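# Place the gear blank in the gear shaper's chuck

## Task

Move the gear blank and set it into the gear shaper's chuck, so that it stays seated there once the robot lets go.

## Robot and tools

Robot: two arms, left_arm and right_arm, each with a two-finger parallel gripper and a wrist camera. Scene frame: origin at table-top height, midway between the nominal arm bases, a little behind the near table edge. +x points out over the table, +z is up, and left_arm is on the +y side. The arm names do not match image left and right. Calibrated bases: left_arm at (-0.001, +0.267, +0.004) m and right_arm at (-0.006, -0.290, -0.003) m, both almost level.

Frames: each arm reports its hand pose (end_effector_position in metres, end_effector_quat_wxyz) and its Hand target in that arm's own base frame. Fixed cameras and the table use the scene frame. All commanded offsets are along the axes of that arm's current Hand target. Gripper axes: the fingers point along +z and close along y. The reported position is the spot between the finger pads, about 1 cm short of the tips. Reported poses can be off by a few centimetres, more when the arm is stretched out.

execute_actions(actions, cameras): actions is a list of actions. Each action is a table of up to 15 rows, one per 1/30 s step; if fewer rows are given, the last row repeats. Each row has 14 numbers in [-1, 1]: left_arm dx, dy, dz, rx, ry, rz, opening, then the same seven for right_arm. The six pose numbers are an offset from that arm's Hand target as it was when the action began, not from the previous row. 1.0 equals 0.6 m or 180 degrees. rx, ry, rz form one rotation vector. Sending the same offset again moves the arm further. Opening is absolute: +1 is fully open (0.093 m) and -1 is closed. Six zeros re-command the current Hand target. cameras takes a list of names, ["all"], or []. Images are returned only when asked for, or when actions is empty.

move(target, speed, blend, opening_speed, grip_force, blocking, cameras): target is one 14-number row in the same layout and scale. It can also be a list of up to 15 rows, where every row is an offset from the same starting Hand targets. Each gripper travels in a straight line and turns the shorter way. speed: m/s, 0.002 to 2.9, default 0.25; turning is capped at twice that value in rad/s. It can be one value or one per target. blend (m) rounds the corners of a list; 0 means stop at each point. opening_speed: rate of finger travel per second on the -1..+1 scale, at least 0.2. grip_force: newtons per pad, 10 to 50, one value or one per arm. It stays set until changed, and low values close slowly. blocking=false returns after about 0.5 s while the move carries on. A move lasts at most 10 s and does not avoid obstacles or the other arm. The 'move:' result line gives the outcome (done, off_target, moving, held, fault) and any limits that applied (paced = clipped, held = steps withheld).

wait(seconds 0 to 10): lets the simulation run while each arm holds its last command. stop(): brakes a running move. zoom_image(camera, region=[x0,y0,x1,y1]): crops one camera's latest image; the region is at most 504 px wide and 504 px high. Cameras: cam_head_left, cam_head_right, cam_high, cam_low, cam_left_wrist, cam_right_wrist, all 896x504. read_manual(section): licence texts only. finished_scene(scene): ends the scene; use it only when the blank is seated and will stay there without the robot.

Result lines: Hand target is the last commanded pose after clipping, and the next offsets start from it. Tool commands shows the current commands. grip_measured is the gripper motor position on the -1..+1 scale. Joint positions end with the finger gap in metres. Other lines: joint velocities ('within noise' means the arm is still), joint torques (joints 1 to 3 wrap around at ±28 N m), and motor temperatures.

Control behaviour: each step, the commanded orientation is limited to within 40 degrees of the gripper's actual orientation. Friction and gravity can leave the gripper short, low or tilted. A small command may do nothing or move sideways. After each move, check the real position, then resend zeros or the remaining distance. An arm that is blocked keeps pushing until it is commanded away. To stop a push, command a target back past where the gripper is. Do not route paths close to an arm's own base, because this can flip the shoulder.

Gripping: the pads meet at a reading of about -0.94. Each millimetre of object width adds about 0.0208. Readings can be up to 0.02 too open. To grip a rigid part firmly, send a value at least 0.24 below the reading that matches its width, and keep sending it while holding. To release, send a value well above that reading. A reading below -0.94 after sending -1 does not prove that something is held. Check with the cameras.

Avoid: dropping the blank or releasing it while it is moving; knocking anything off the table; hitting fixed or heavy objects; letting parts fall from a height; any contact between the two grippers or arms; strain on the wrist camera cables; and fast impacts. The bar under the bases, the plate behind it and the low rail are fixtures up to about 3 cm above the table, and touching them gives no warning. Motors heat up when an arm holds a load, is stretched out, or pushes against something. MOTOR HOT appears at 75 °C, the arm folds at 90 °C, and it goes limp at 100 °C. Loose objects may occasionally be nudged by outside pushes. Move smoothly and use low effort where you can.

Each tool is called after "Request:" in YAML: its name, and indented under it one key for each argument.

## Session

Request:
execute_actions:
  actions: []

Request:
zoom_image:
  camera: "cam_head_right"
  region: [400, 300, 660, 500]

Request:
zoom_image:
  camera: "cam_head_left"
  region: [410, 300, 670, 500]

Scene clock: 0.00 s.
left_arm: end_effector_position=(+0.2728, -0.0255, +0.3953) grip_measured=+1.000 end_effector_quat_wxyz=(+0.704, -0.045, +0.681, -0.197) | right_arm: end_effector_position=(+0.3499, +0.1873, +0.5038) grip_measured=+1.000 end_effector_quat_wxyz=(+0.621, -0.085, +0.647, +0.434)
Joint positions: left_arm=[0.083 0.633 0.838 -0.132 0.289 -0.36 0.093] | right_arm=[0.318 1.247 1.429 -0.02 -0.418 0.545 0.093]
Joint velocities: within noise
Joint torques (N m): no reading
Motor temperatures (°C): left_arm=[25 32 34 25 22 25 23] | right_arm=[23 26 28 28 24 24 24]
Heat: left arm: 34 °C; right arm: 28 °C.
Hand target: left_arm +0.2732, -0.0258, +0.3948; +0.702, -0.045, +0.683, -0.198 | right_arm +0.3458, +0.1864, +0.5107; +0.626, -0.088, +0.641, +0.436
Tool commands: left_gripper/opening=+1.0 right_gripper/opening=+1.0
camera_calibration:
cam_left_wrist: T_world_to_cam=[[-0.207448, -0.922329, 0.325997, -0.0934895], [-0.411329, -0.220115, -0.88451, 0.493415], [0.887566, -0.317582, -0.333719, -0.0343383], [0, 0, 0, 1]] pos_world=[0.214039, 0.0114748, 0.455448]
cam_right_wrist: T_world_to_cam=[[0.643924, -0.60222, -0.471903, 0.125357], [-0.515054, 0.114891, -0.849423, 0.62596], [0.565757, 0.79002, -0.236195, -0.141351], [0, 0, 0, 1]] pos_world=[0.321654, 0.115246, 0.557475]

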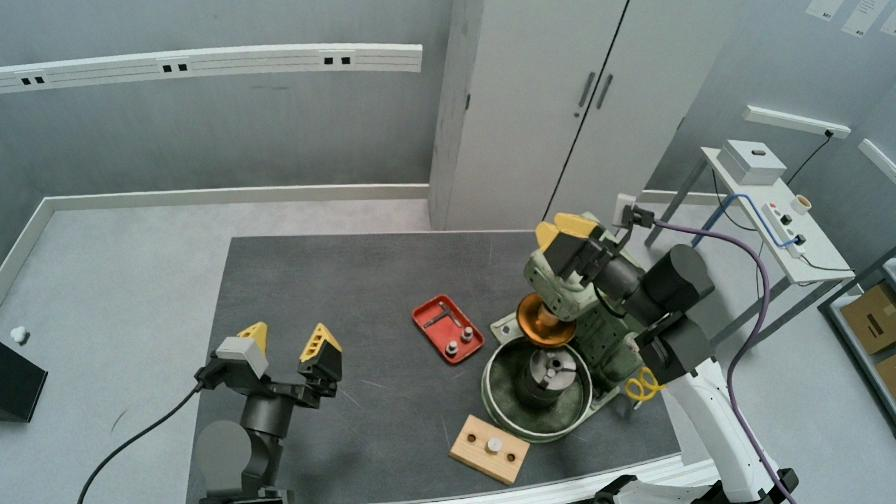

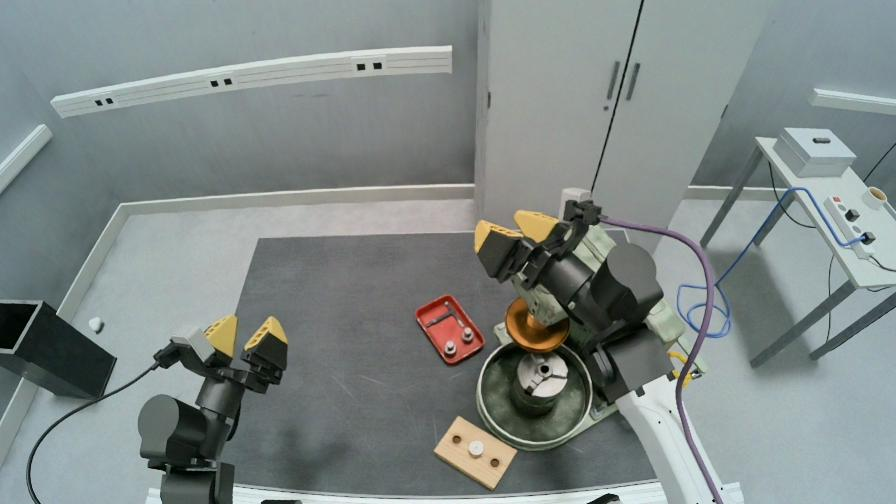

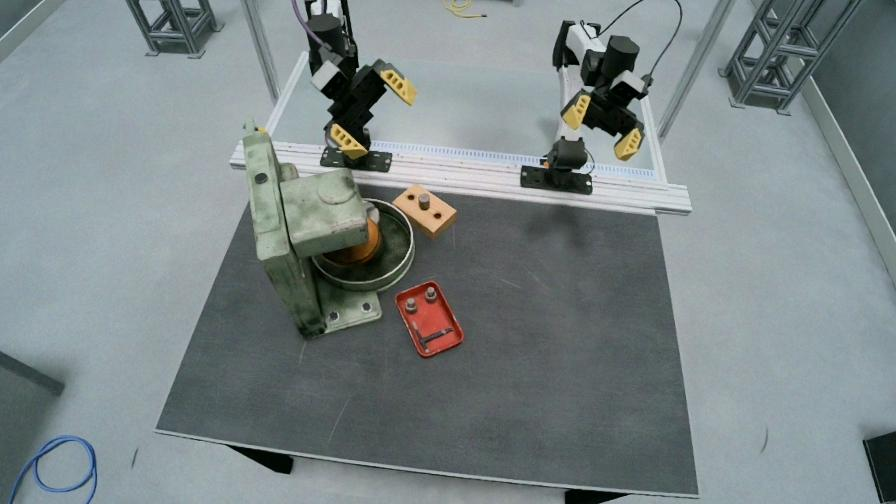

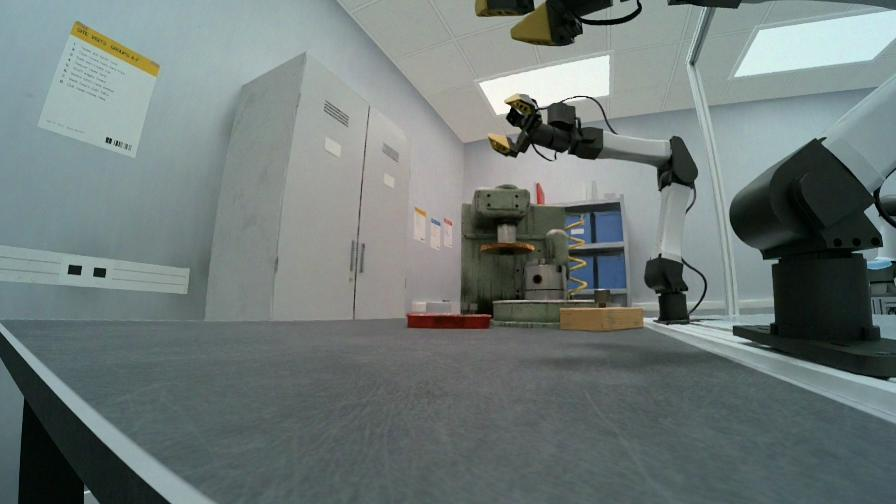

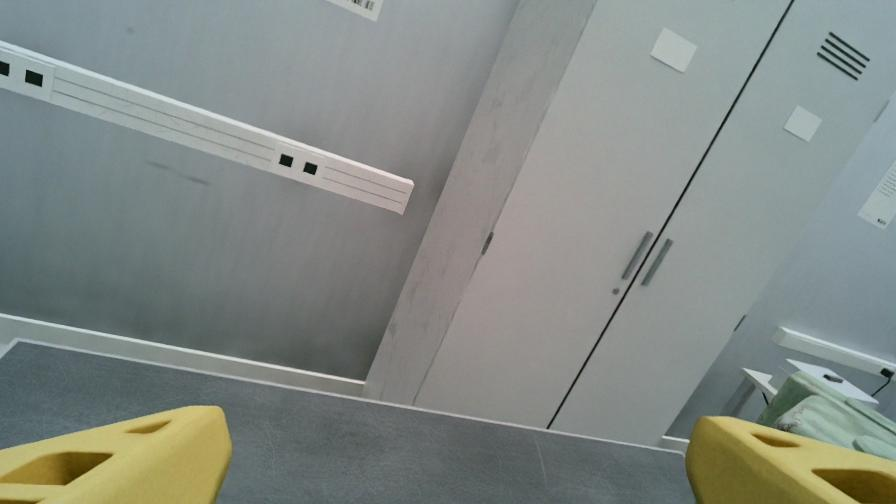

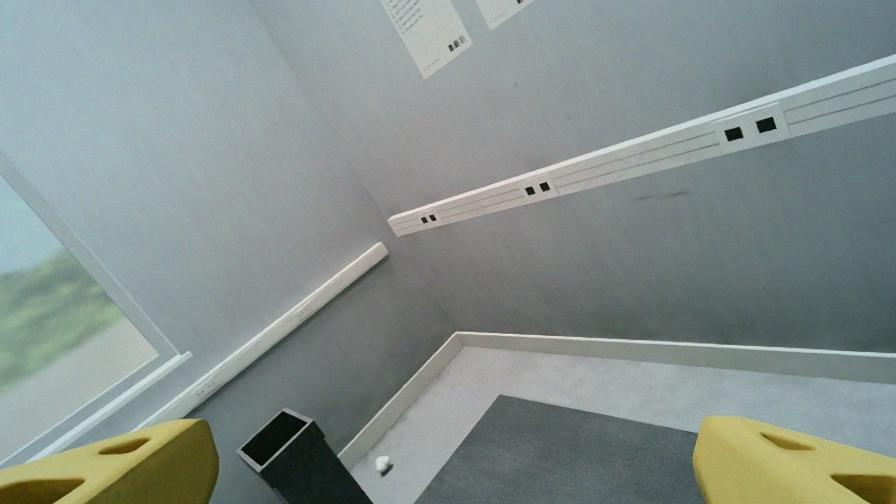

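Scaled by 1.938 from the camera's 896x504 image, which has a finer 1280x720 frame.

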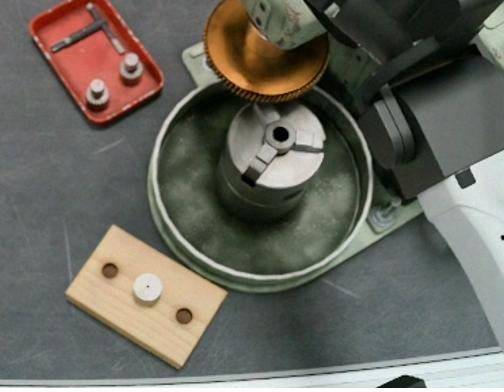

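Scaled by 1.938 from the camera's 896x504 image, which has a finer 1280x720 frame.

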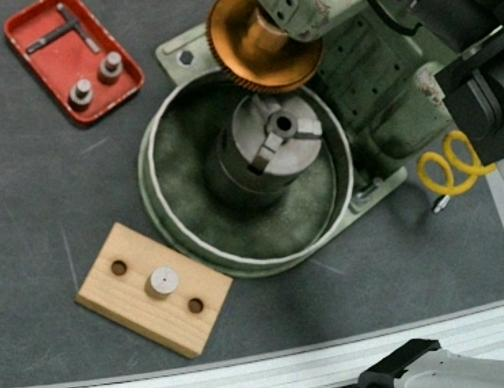

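Request:
move:
  target: [0.658,-0.3245,-0.1753,0.0874,0.2307,0.1433,1,0.0643,-0.099,-0.473,0.2554,0.1866,-0.143,1]
  cameras: ["cam_left_wrist","cam_right_wrist","cam_low","cam_head_left"]

Request:
zoom_image:
  camera: "cam_right_wrist"
  region: [100, 220, 350, 430]

Request:
zoom_image:
  camera: "cam_low"
  region: [500, 220, 600, 300]

Scene clock: 47.43 s.
left_arm: end_effector_position=(+0.1258, -0.3060, +0.0779) grip_measured=+1.000 end_effector_quat_wxyz=(+0.443, +0.277, +0.844, -0.116) | right_arm: end_effector_position=(+0.1729, -0.0252, +0.4005) grip_measured=+1.000 end_effector_quat_wxyz=(+0.481, -0.091, +0.872, -0.032)
Joint positions: left_arm=[-1.525 1.402 0.569 -0.054 -0.725 -0.622 0.093] | right_arm=[-0.778 0.922 1.719 -1.543 -0.662 -0.688 0.093]
Joint torques (N m): left_arm=[-0.18 -2.91 7.77 1.88 -0.31 -0.03] | right_arm=[-1.21 1.54 6.16 1.93 -0.3 -0.16]
Motor temperatures (°C): left_arm=[25 31 37 31 22 25 23] | right_arm=[23 27 33 35 24 24 24]
Heat: left arm: 37 °C; right arm: 35 °C.
Hand target: left_arm +0.1241, -0.3167, +0.0817; +0.442, +0.270, +0.845, -0.132 | right_arm +0.1709, -0.0226, +0.4041; +0.483, -0.094, +0.870, -0.030
Off the commanded pose: left_arm 0.011 m, 2 deg | right_arm 0.005 m, 1 deg.
move: off_target (left_arm)
camera_calibration:
cam_left_wrist: T_world_to_cam=[[-0.568735, -0.820337, -0.0598992, -0.172592], [-0.696082, 0.518827, -0.496275, 0.322111], [0.43819, -0.240554, -0.866096, 0.0226734], [0, 0, 0, 1]] pos_world=[0.116121, -0.303249, 0.169155]
cam_right_wrist: T_world_to_cam=[[0.116099, -0.984755, 0.129532, -0.0966109], [-0.832193, -0.167635, -0.528539, 0.390636], [0.542195, -0.0464331, -0.838969, 0.326702], [0, 0, 0, 1]] pos_world=[0.159165, -0.0144841, 0.493074]
Images, in order (width x height): cam_head_left 896x504, cam_low 896x504, cam_left_wrist 896x504, cam_right_wrist 896x504.

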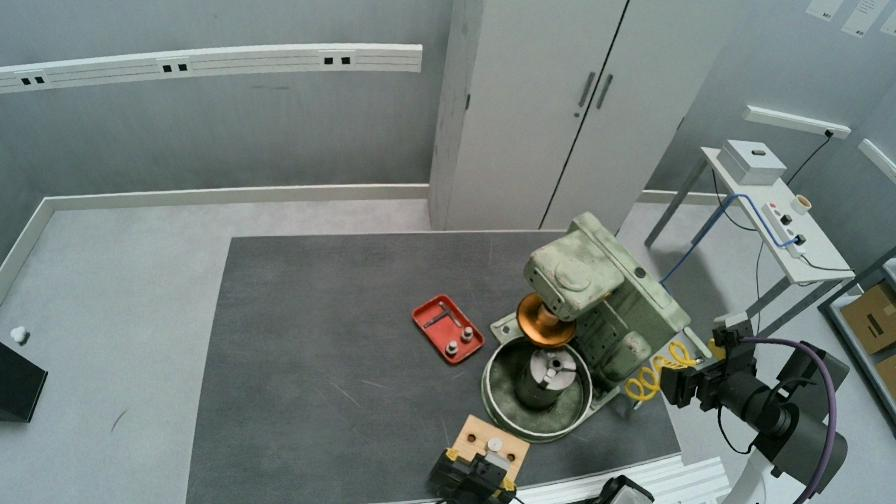

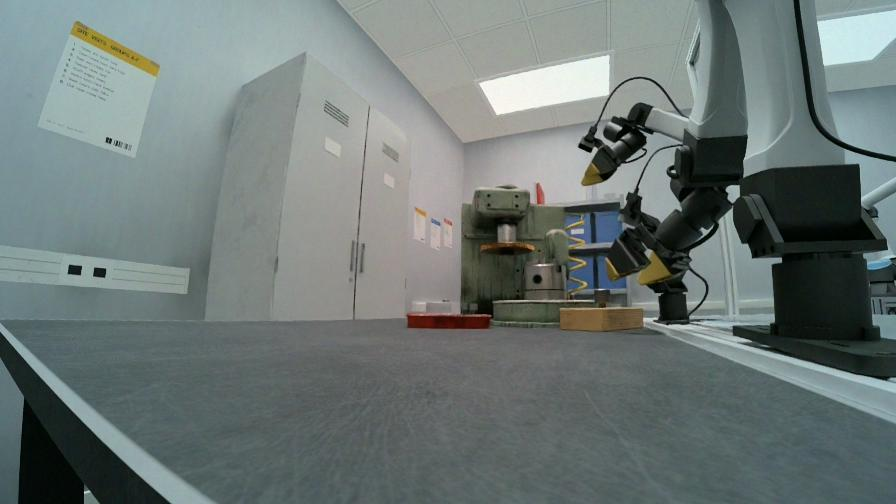

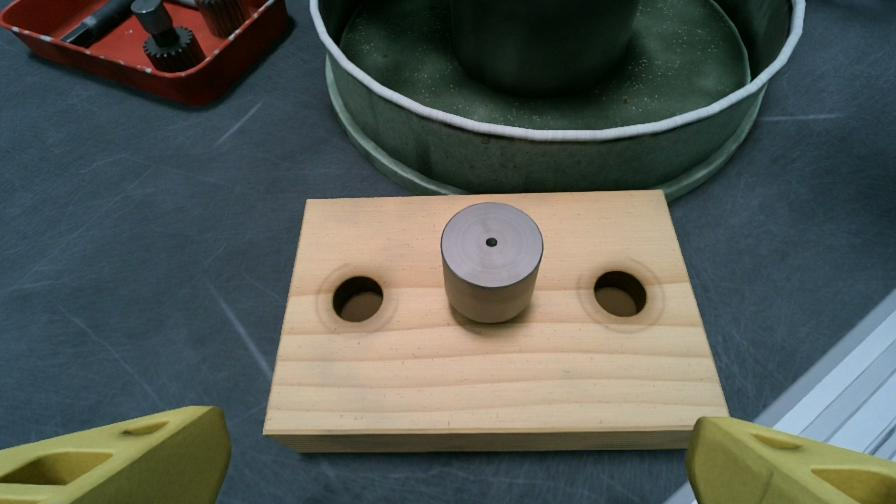

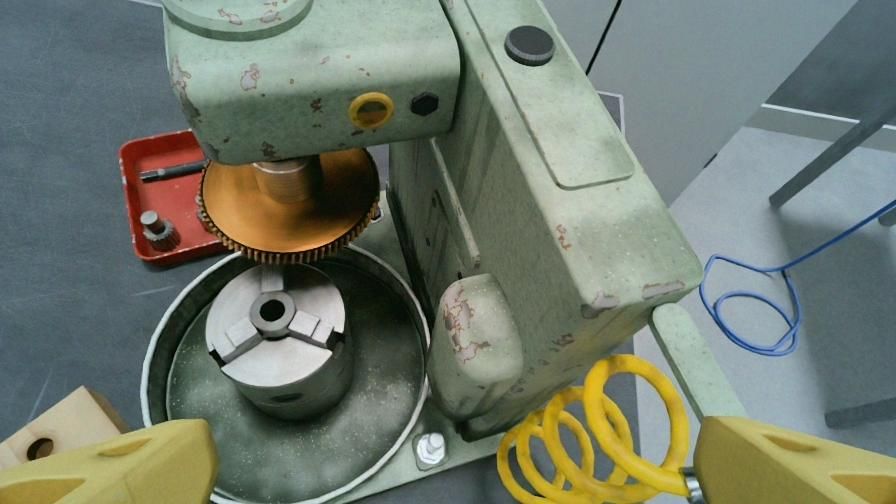

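Scaled by 2.016 from the camera's 896x504 image, which has a finer 1280x720 frame.

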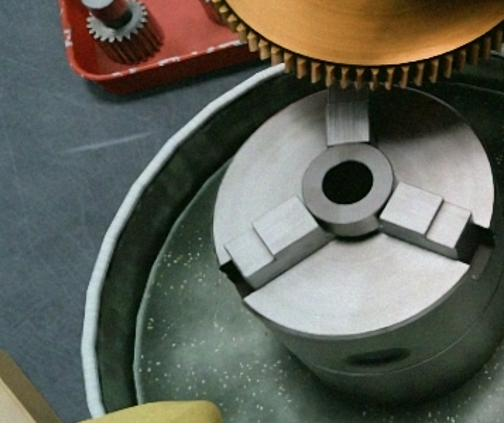

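Scaled by 5.040 from the camera's 896x504 image, which has a finer 1280x720 frame.

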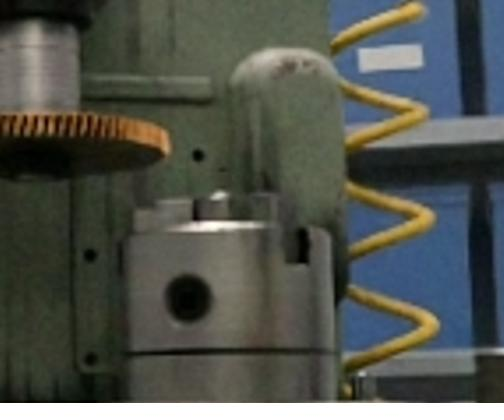

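Request:
move:
  target: [-0.0033,-0.0007,0.0352,0,0,0,1,0,0,0,0,0,0,1]
  speed: 0.15
  cameras: ["cam_left_wrist"]

Scene clock: 58.17 s.
left_arm: end_effector_position=(+0.1358, -0.3185, +0.0674) grip_measured=+1.000 end_effector_quat_wxyz=(+0.440, +0.273, +0.846, -0.125) | right_arm: end_effector_position=(+0.1729, -0.0249, +0.4005) grip_measured=+1.000 end_effector_quat_wxyz=(+0.481, -0.091, +0.872, -0.032)
Joint positions: left_arm=[-1.482 1.48 0.576 0.053 -0.687 -0.591 0.093] | right_arm=[-0.778 0.922 1.719 -1.544 -0.663 -0.689 0.093]
Joint torques (N m): left_arm=[1.14 -3.48 7.61 1.93 -0.26 0.16] | right_arm=[-1.31 1.47 6.22 1.93 -0.36 -0.13]
Heat: left arm: 38 °C; right arm: 34 °C.
Hand target: left_arm +0.1390, -0.3274, +0.0712; +0.442, +0.270, +0.845, -0.132 | right_arm +0.1709, -0.0226, +0.4042; +0.483, -0.094, +0.870, -0.031
Off the commanded pose: left_arm 0.010 m, 1 deg | right_arm 0.005 m, 0 deg.
move: done
camera_calibration:
cam_left_wrist: T_world_to_cam=[[-0.568201, -0.821923, -0.0398778, -0.179673], [-0.702868, 0.509958, -0.495903, 0.328462], [0.42793, -0.253744, -0.867462, 0.00348383], [0, 0, 0, 1]] pos_world=[0.127284, -0.314295, 0.158743]
Images, in order (width x height): cam_left_wrist 896x504.

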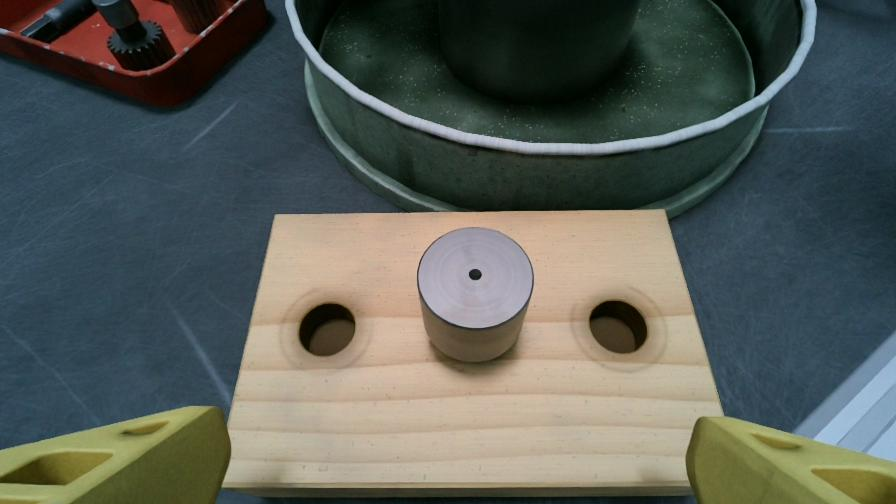

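Request:
move:
  target: [0.0003,-0.0015,0.0828,0,0,0,1,0,0,0,0,0,0,1]
  speed: 0.12
  cameras: ["cam_left_wrist","cam_low"]

Request:
zoom_image:
  camera: "cam_low"
  region: [520, 230, 690, 340]

Scene clock: 64.00 s.
left_arm: end_effector_position=(+0.1681, -0.3427, +0.0405) grip_measured=+1.000 end_effector_quat_wxyz=(+0.440, +0.271, +0.847, -0.126) | right_arm: end_effector_position=(+0.1729, -0.0249, +0.4005) grip_measured=+1.000 end_effector_quat_wxyz=(+0.481, -0.091, +0.872, -0.032)
Joint positions: left_arm=[-1.371 1.679 0.616 0.274 -0.611 -0.493 0.093] | right_arm=[-0.778 0.922 1.719 -1.544 -0.663 -0.689 0.093]
Joint torques (N m): left_arm=[0.98 -4.48 7.06 2.06 -0.26 0.2] | right_arm=[-1.29 1.42 6.22 1.93 -0.37 -0.17]
Heat: left arm: 39 °C; right arm: 34 °C.
Hand target: left_arm +0.1719, -0.3510, +0.0425; +0.442, +0.271, +0.845, -0.132 | right_arm +0.1709, -0.0226, +0.4042; +0.483, -0.094, +0.870, -0.031
Off the commanded pose: left_arm 0.009 m, 1 deg | right_arm 0.005 m, 0 deg.
move: done
camera_calibration:
cam_left_wrist: T_world_to_cam=[[-0.566522, -0.823259, -0.0360183, -0.183164], [-0.705123, 0.50692, -0.495815, 0.349473], [0.426443, -0.255493, -0.867681, -0.0401488], [0, 0, 0, 1]] pos_world=[0.159776, -0.338204, 0.13184]
Images, in order (width x height): cam_low 896x504, cam_left_wrist 896x504.

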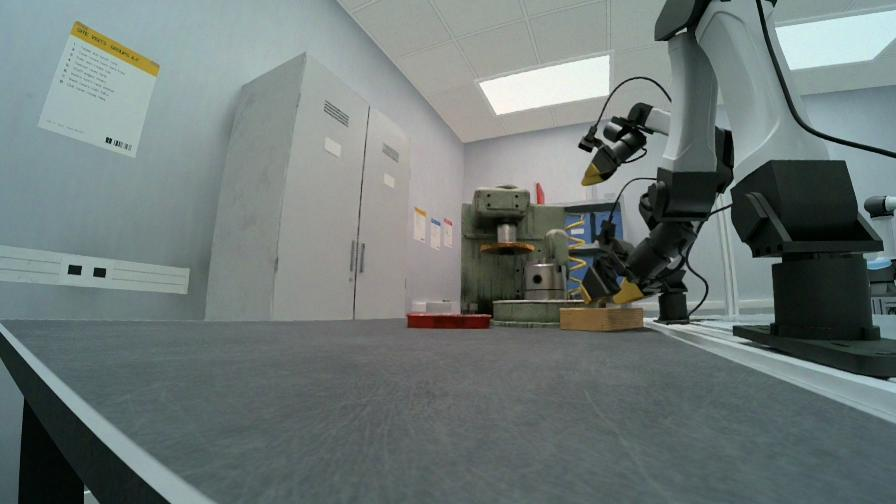

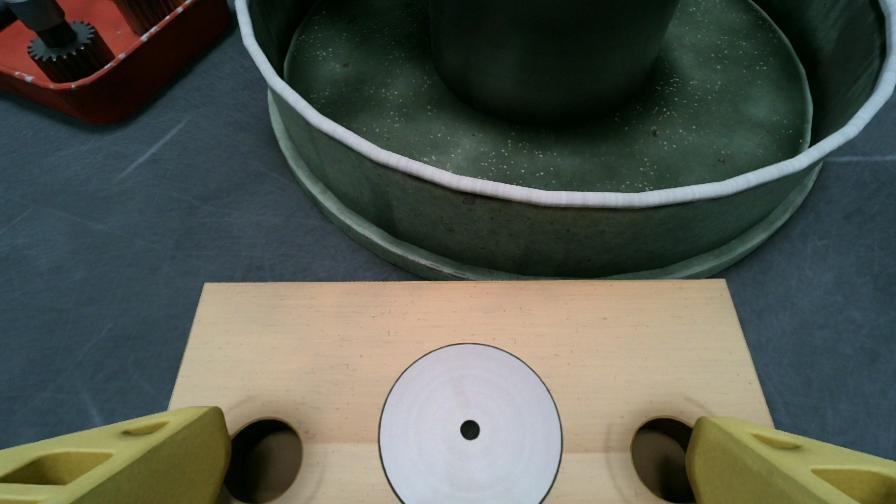

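Scaled by 2.965 from the camera's 896x504 image, which has a finer 1280x720 frame.

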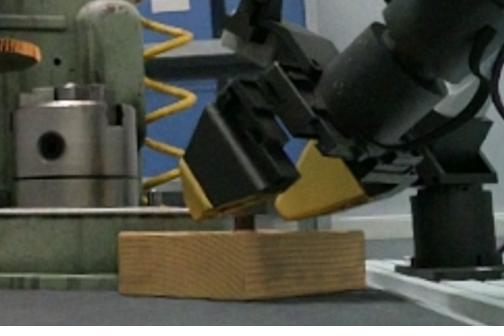

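Request:
move:
  target: [0,-0.0012,0,0,0,0,-0.7,0,0,0,0,0,0,1]
  opening_speed: 0.9
  cameras: ["cam_left_wrist"]

Scene clock: 71.93 s.
left_arm: end_effector_position=(+0.1677, -0.3436, +0.0407) grip_measured=-0.462 end_effector_quat_wxyz=(+0.439, +0.271, +0.847, -0.128) | right_arm: end_effector_position=(+0.1729, -0.0249, +0.4005) grip_measured=+1.000 end_effector_quat_wxyz=(+0.481, -0.091, +0.872, -0.032)
Joint positions: left_arm=[-1.371 1.679 0.616 0.276 -0.607 -0.493 0.023] | right_arm=[-0.778 0.922 1.719 -1.544 -0.663 -0.689 0.093]
Joint torques (N m): left_arm=[0.8 -4.4 7.2 2.04 -0.27 0.18] | right_arm=[-1.2 1.52 6.19 1.94 -0.35 -0.15]
Heat: left arm: 39 °C; right arm: 34 °C.
Hand target: left_arm +0.1715, -0.3516, +0.0425; +0.442, +0.270, +0.845, -0.132 | right_arm +0.1709, -0.0226, +0.4042; +0.483, -0.094, +0.870, -0.031
Off the commanded pose: left_arm 0.009 m, 1 deg | right_arm 0.005 m, 0 deg.
move: done
camera_calibration:
cam_left_wrist: T_world_to_cam=[[-0.569002, -0.821711, -0.0320667, -0.183317], [-0.704818, 0.507405, -0.495754, 0.349963], [0.423637, -0.259484, -0.867871, -0.0408804], [0, 0, 0, 1]] pos_world=[0.159671, -0.338814, 0.132138]
Images, in order (width x height): cam_left_wrist 896x504.

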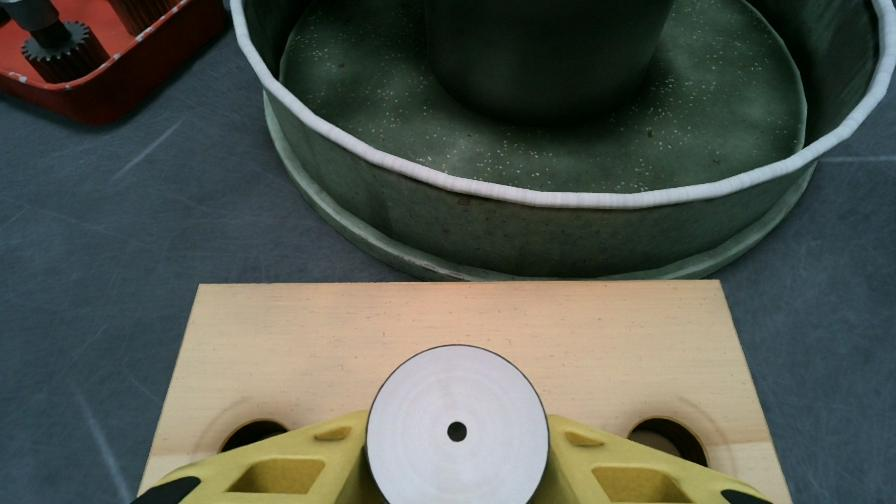

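Request:
move:
  target:
    - [-0.126,0,-0.0815,0,0,0,-0.7,0,0,0,0,0,0,1]
    - [-0.2897,-0.02,-0.0738,-0.1412,0.004,-0.0891,-0.7,0,0,0,0,0,0,1]
    - [-0.3877,-0.0312,0.051,-0.1412,0.004,-0.0891,-0.7,0,0,0,0,0,0,1]
    - [-0.3648,-0.0602,0.1135,-0.1412,0.004,-0.0891,-0.7,0,0,0,0,0,0,1]
  speed: [0.12,0.2,0.2,0.06]
  blend: [0.02,0.03,0,0]
  cameras: ["cam_left_wrist","cam_low","cam_right_wrist","cam_head_left"]

Request:
zoom_image:
  camera: "cam_low"
  region: [515, 220, 565, 270]

Request:
zoom_image:
  camera: "cam_right_wrist"
  region: [205, 240, 325, 360]

Request:
zoom_image:
  camera: "cam_head_left"
  region: [530, 320, 590, 380]

Scene clock: 94.27 s.
left_arm: end_effector_position=(+0.2655, -0.4440, +0.2100) grip_measured=-0.478 end_effector_quat_wxyz=(+0.461, +0.046, +0.886, -0.020) | right_arm: end_effector_position=(+0.1729, -0.0249, +0.4005) grip_measured=+1.000 end_effector_quat_wxyz=(+0.481, -0.091, +0.872, -0.032)
Joint positions: left_arm=[-1.282 2.155 2.067 -0.994 -0.862 -0.95 0.022] | right_arm=[-0.778 0.922 1.719 -1.544 -0.663 -0.689 0.093]
Joint torques (N m): left_arm=[-0.47 -11.55 6.02 1.32 -0.64 0.06] | right_arm=[-1.28 1.44 6.19 1.93 -0.37 -0.13]
Heat: left arm: 41 °C; right arm: 34 °C.
Hand target: left_arm +0.2641, -0.4428, +0.2141; +0.465, +0.043, +0.884, -0.022 (not the last commanded pose) | right_arm +0.1709, -0.0226, +0.4042; +0.483, -0.094, +0.870, -0.031
Off the commanded pose: left_arm 0.061 m, 2 deg | right_arm 0.005 m, 0 deg.
move: held (left_arm; a check stopped the path); path passed 3 of 4 targets; limits=held
pose unreachable (left arm): on one or more control steps of this call, first in action 0 (counted from 0), this arm could not follow its commanded pose, so it was not sent that pose on those steps. It may still have moved: this result reports where it is.
cause: moving toward the commanded pose would bring a part of the arm too close to another arm (this arm's wrist (the part past joint 4) and the right arm's fingers, at the place that arm is still heading or pushing toward).
camera_calibration:
cam_left_wrist: T_world_to_cam=[[-0.0955543, -0.995256, -0.0183154, -0.410362], [-0.858837, 0.0917312, -0.503969, 0.411808], [0.503258, -0.0324265, -0.863528, 0.117319], [0, 0, 0, 1]] pos_world=[0.255423, -0.442387, 0.30133]
cam_right_wrist: T_world_to_cam=[[0.117771, -0.984536, 0.129684, -0.09663], [-0.831866, -0.169133, -0.528576, 0.390497], [0.542337, -0.045629, -0.838921, 0.326651], [0, 0, 0, 1]] pos_world=[0.159067, -0.0141849, 0.492974]
Images, in order (width x height): cam_head_left 896x504, cam_low 896x504, cam_left_wrist 896x504, cam_right_wrist 896x504.

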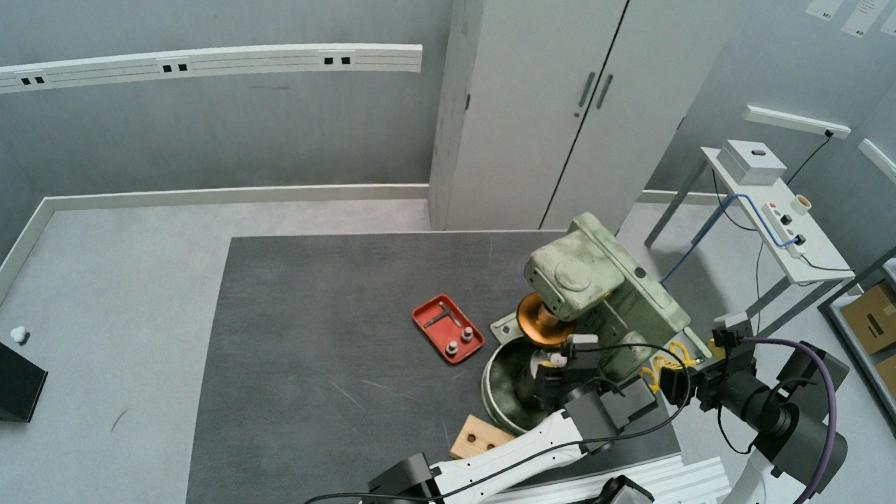

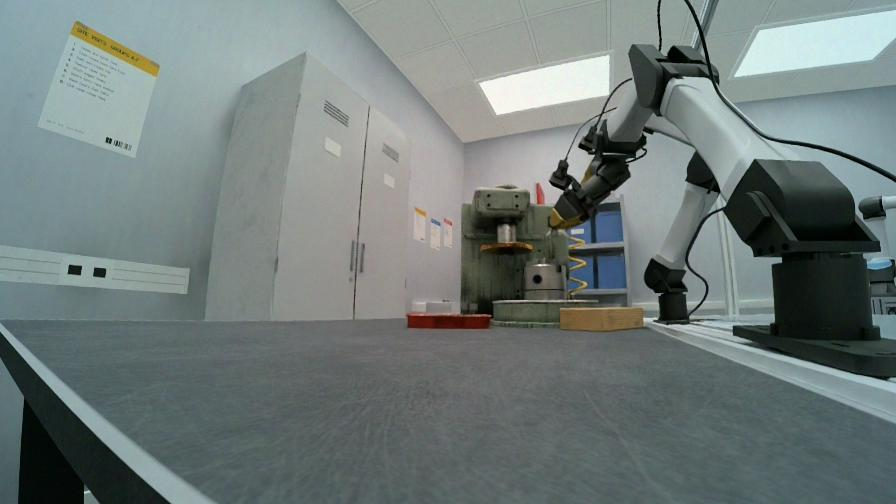

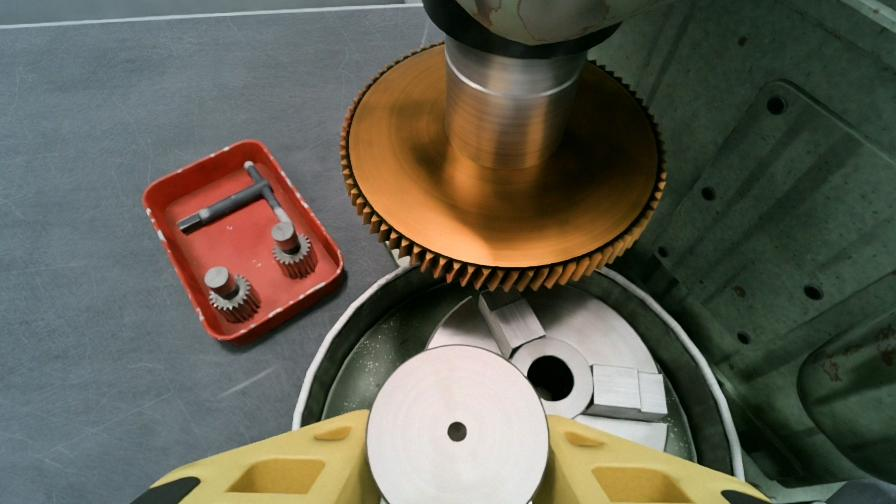

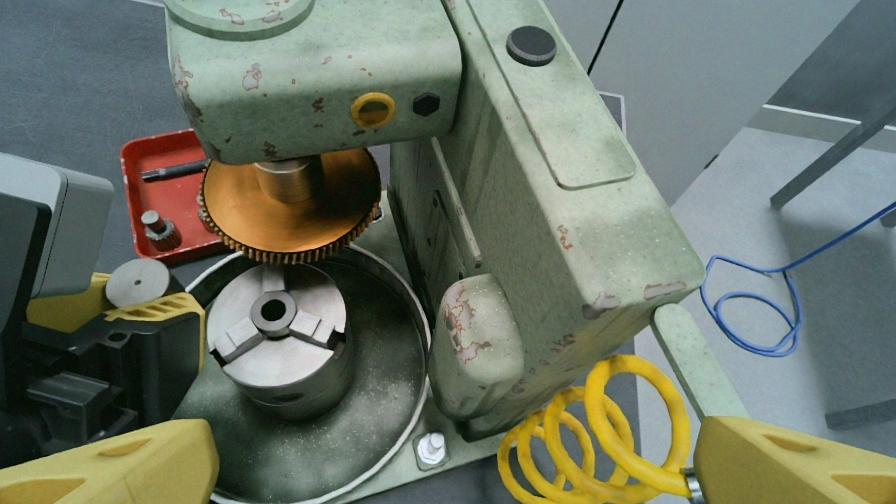

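Scaled by 10.080 from the camera's 896x504 image, which has a finer 1280x720 frame.

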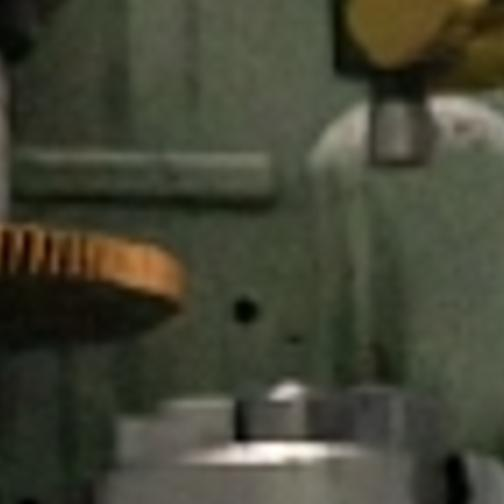

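Scaled by 4.200 from the camera's 896x504 image, which has a finer 1280x720 frame.

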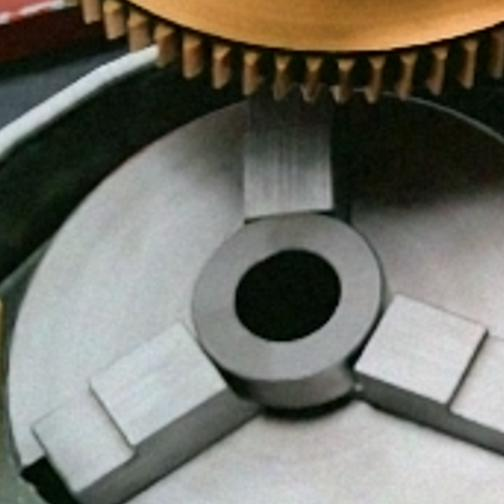

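Scaled by 8.400 from the camera's 896x504 image, which has a finer 1280x720 frame.

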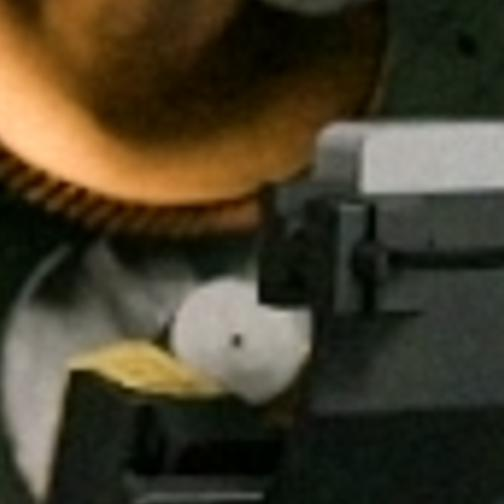

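Request:
move:
  target:
    - [0,0,0,0,0,0,-0.7,-0.032,-0.056,-0.0287,0,0,0,-0.9]
    - [0.0073,-0.0633,0.0892,-0.0096,0.0021,0.0088,-0.7,-0.032,-0.056,-0.0287,0,0,0,-0.9]
  speed: [0.15,0.08]
  blend: [0.01,0]
  cameras: ["cam_left_wrist","cam_low","cam_right_wrist","cam_head_left"]

Request:
zoom_image:
  camera: "cam_low"
  region: [515, 220, 565, 270]

Request:
zoom_image:
  camera: "cam_head_left"
  region: [530, 320, 590, 380]

Scene clock: 132.97 s.
left_arm: end_effector_position=(+0.2947, -0.4830, +0.1833) grip_measured=-0.478 end_effector_quat_wxyz=(+0.459, +0.051, +0.887, -0.007) | right_arm: end_effector_position=(+0.1735, -0.0551, +0.4312) grip_measured=-0.899 end_effector_quat_wxyz=(+0.498, -0.058, +0.861, -0.090)
Joint positions: left_arm=[-1.249 2.414 2.4 -1.058 -0.852 -0.903 0.022] | right_arm=[-0.955 1 1.864 -1.563 -0.71 -0.747 0.002]
Joint velocities: left_arm=[-0.022 -0.046 0.002 -0.051 0.051 -0.081 0] | right_arm=[within noise]
Joint torques (N m): left_arm=[1.03 -10.1 8.69 1.37 -0.63 0.17] | right_arm=[-1.18 1.02 5.42 1.98 -0.35 -0.16]
Motor temperatures (°C): left_arm=[25 47 39 30 23 25 24] | right_arm=[23 26 32 35 24 24 24]
Heat: left arm: 47 °C; right arm: 35 °C.
Hand target: left_arm +0.3020, -0.4844, +0.1800; +0.463, +0.049, +0.885, -0.001 | right_arm +0.1709, -0.0525, +0.4342; +0.482, -0.094, +0.870, -0.030
Off the commanded pose: left_arm 0.008 m, 1 deg | right_arm 0.005 m, 8 deg.
joint sent to its limit (right arm) — joint 4 (wrist pitch), lower limit. The joint targets are off in orientation, not in position.
move: off_target (right_arm)
camera_calibration:
cam_left_wrist: T_world_to_cam=[[-0.0947819, -0.994495, -0.0446831, -0.441967], [-0.860051, 0.104407, -0.499411, 0.432726], [0.501327, -0.00890534, -0.865212, 0.0904814], [0, 0, 0, 1]] pos_world=[0.284915, -0.483908, 0.274645]
cam_right_wrist: T_world_to_cam=[[-0.000771296, -0.980221, 0.197905, -0.139049], [-0.818467, -0.113088, -0.563314, 0.417912], [0.574553, -0.162413, -0.802191, 0.322821], [0, 0, 0, 1]] pos_world=[0.156462, -0.0366072, 0.521898]
Images, in order (width x height): cam_head_left 896x504, cam_low 896x504, cam_left_wrist 896x504, cam_right_wrist 896x504.

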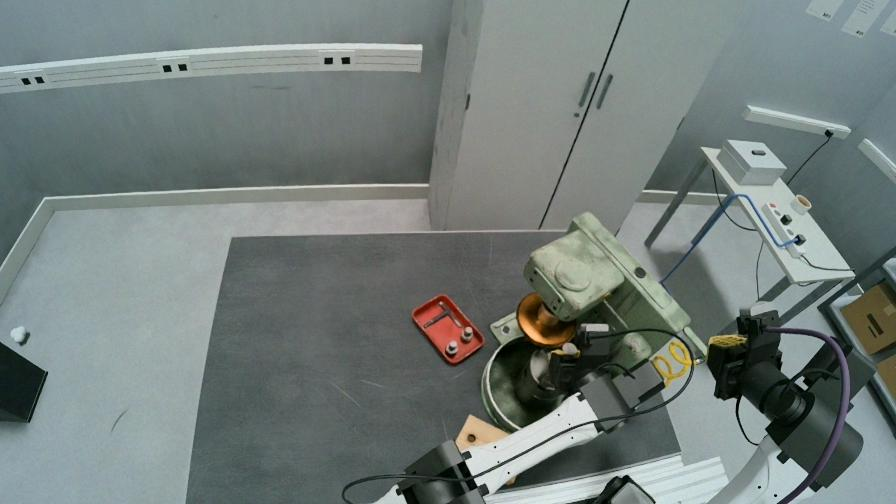

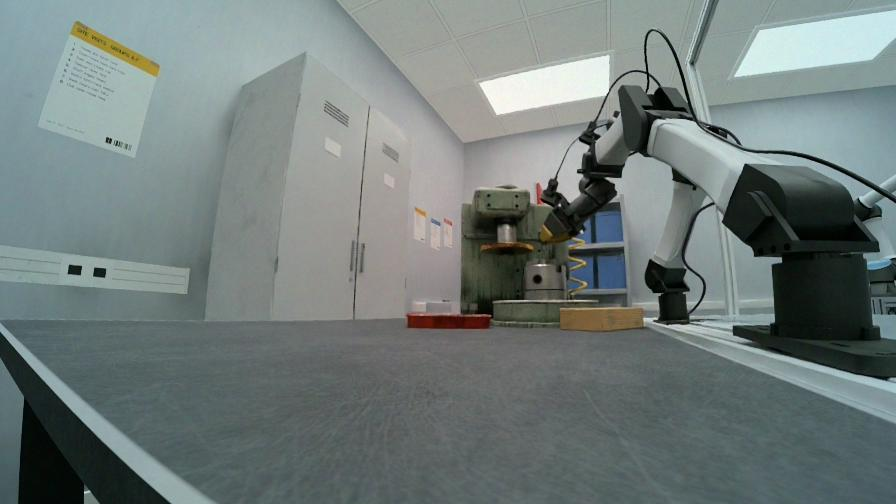

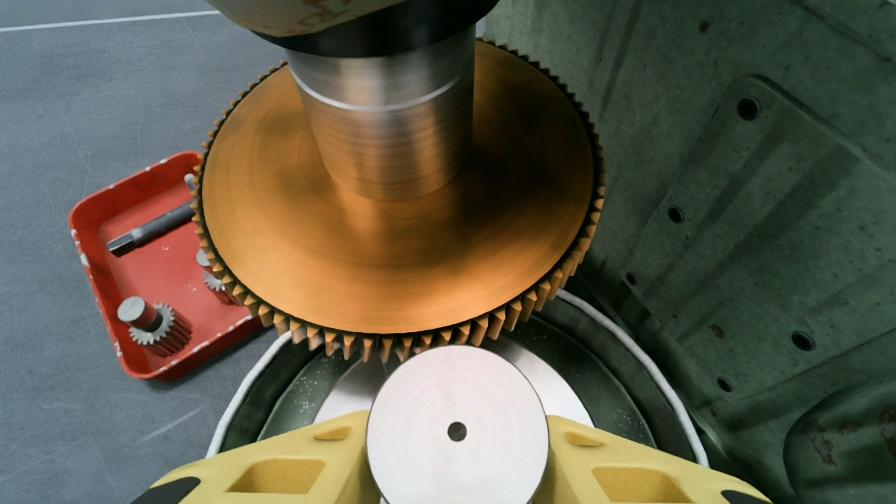

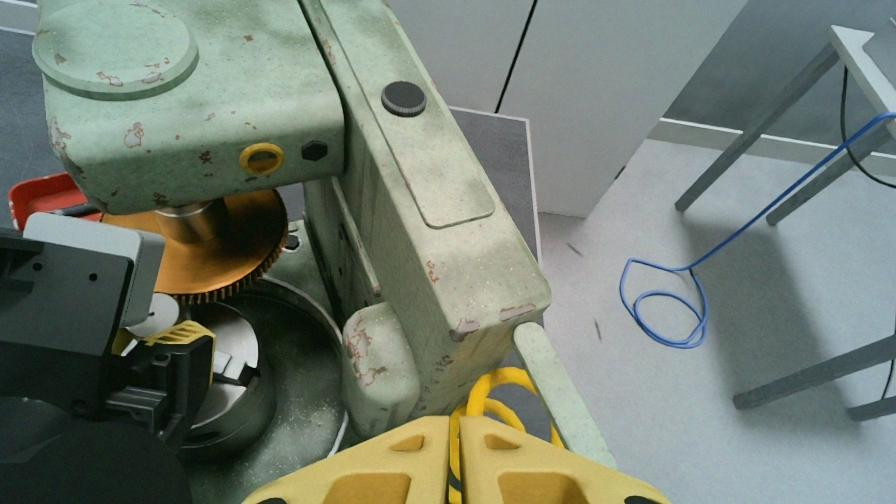

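Scaled by 10.080 from the camera's 896x504 image, which has a finer 1280x720 frame.

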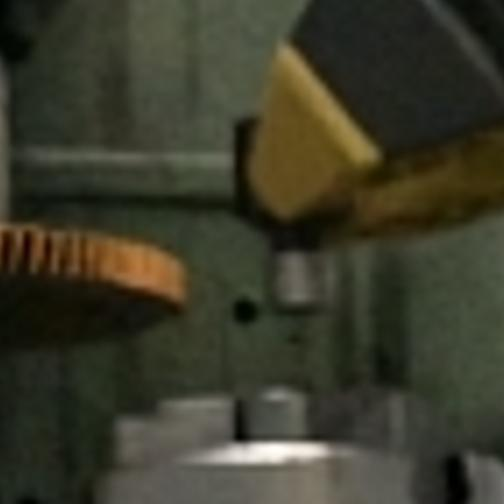

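Scaled by 8.400 from the camera's 896x504 image, which has a finer 1280x720 frame.

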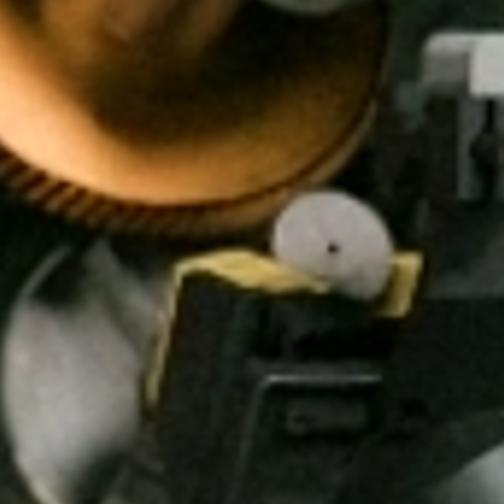

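Request:
wait:
  seconds: 0.2

Scene clock: 144.17 s.
left_arm: end_effector_position=(+0.2947, -0.4829, +0.1833) grip_measured=-0.478 end_effector_quat_wxyz=(+0.459, +0.052, +0.887, -0.007) | right_arm: end_effector_position=(+0.1735, -0.0551, +0.4312) grip_measured=-0.899 end_effector_quat_wxyz=(+0.498, -0.058, +0.861, -0.090)
Joint positions: left_arm=[-1.249 2.414 2.4 -1.058 -0.852 -0.903 0.022] | right_arm=[-0.955 1 1.864 -1.563 -0.71 -0.747 0.002]
Joint torques (N m): left_arm=[1.06 -10.18 8.58 1.35 -0.63 0.16] | right_arm=[-1.29 1.07 5.5 2 -0.4 -0.19]
Heat: left arm: 47 °C; right arm: 35 °C.
Hand target: left_arm +0.3020, -0.4844, +0.1800; +0.463, +0.048, +0.885, -0.001 | right_arm +0.1709, -0.0525, +0.4342; +0.482, -0.094, +0.870, -0.030
Tool commands: left_gripper/opening=-0.7 right_gripper/opening=-0.9
Off the commanded pose: left_arm 0.008 m, 1 deg | right_arm 0.005 m, 8 deg.
wait: 0.20 s; at rest from the start


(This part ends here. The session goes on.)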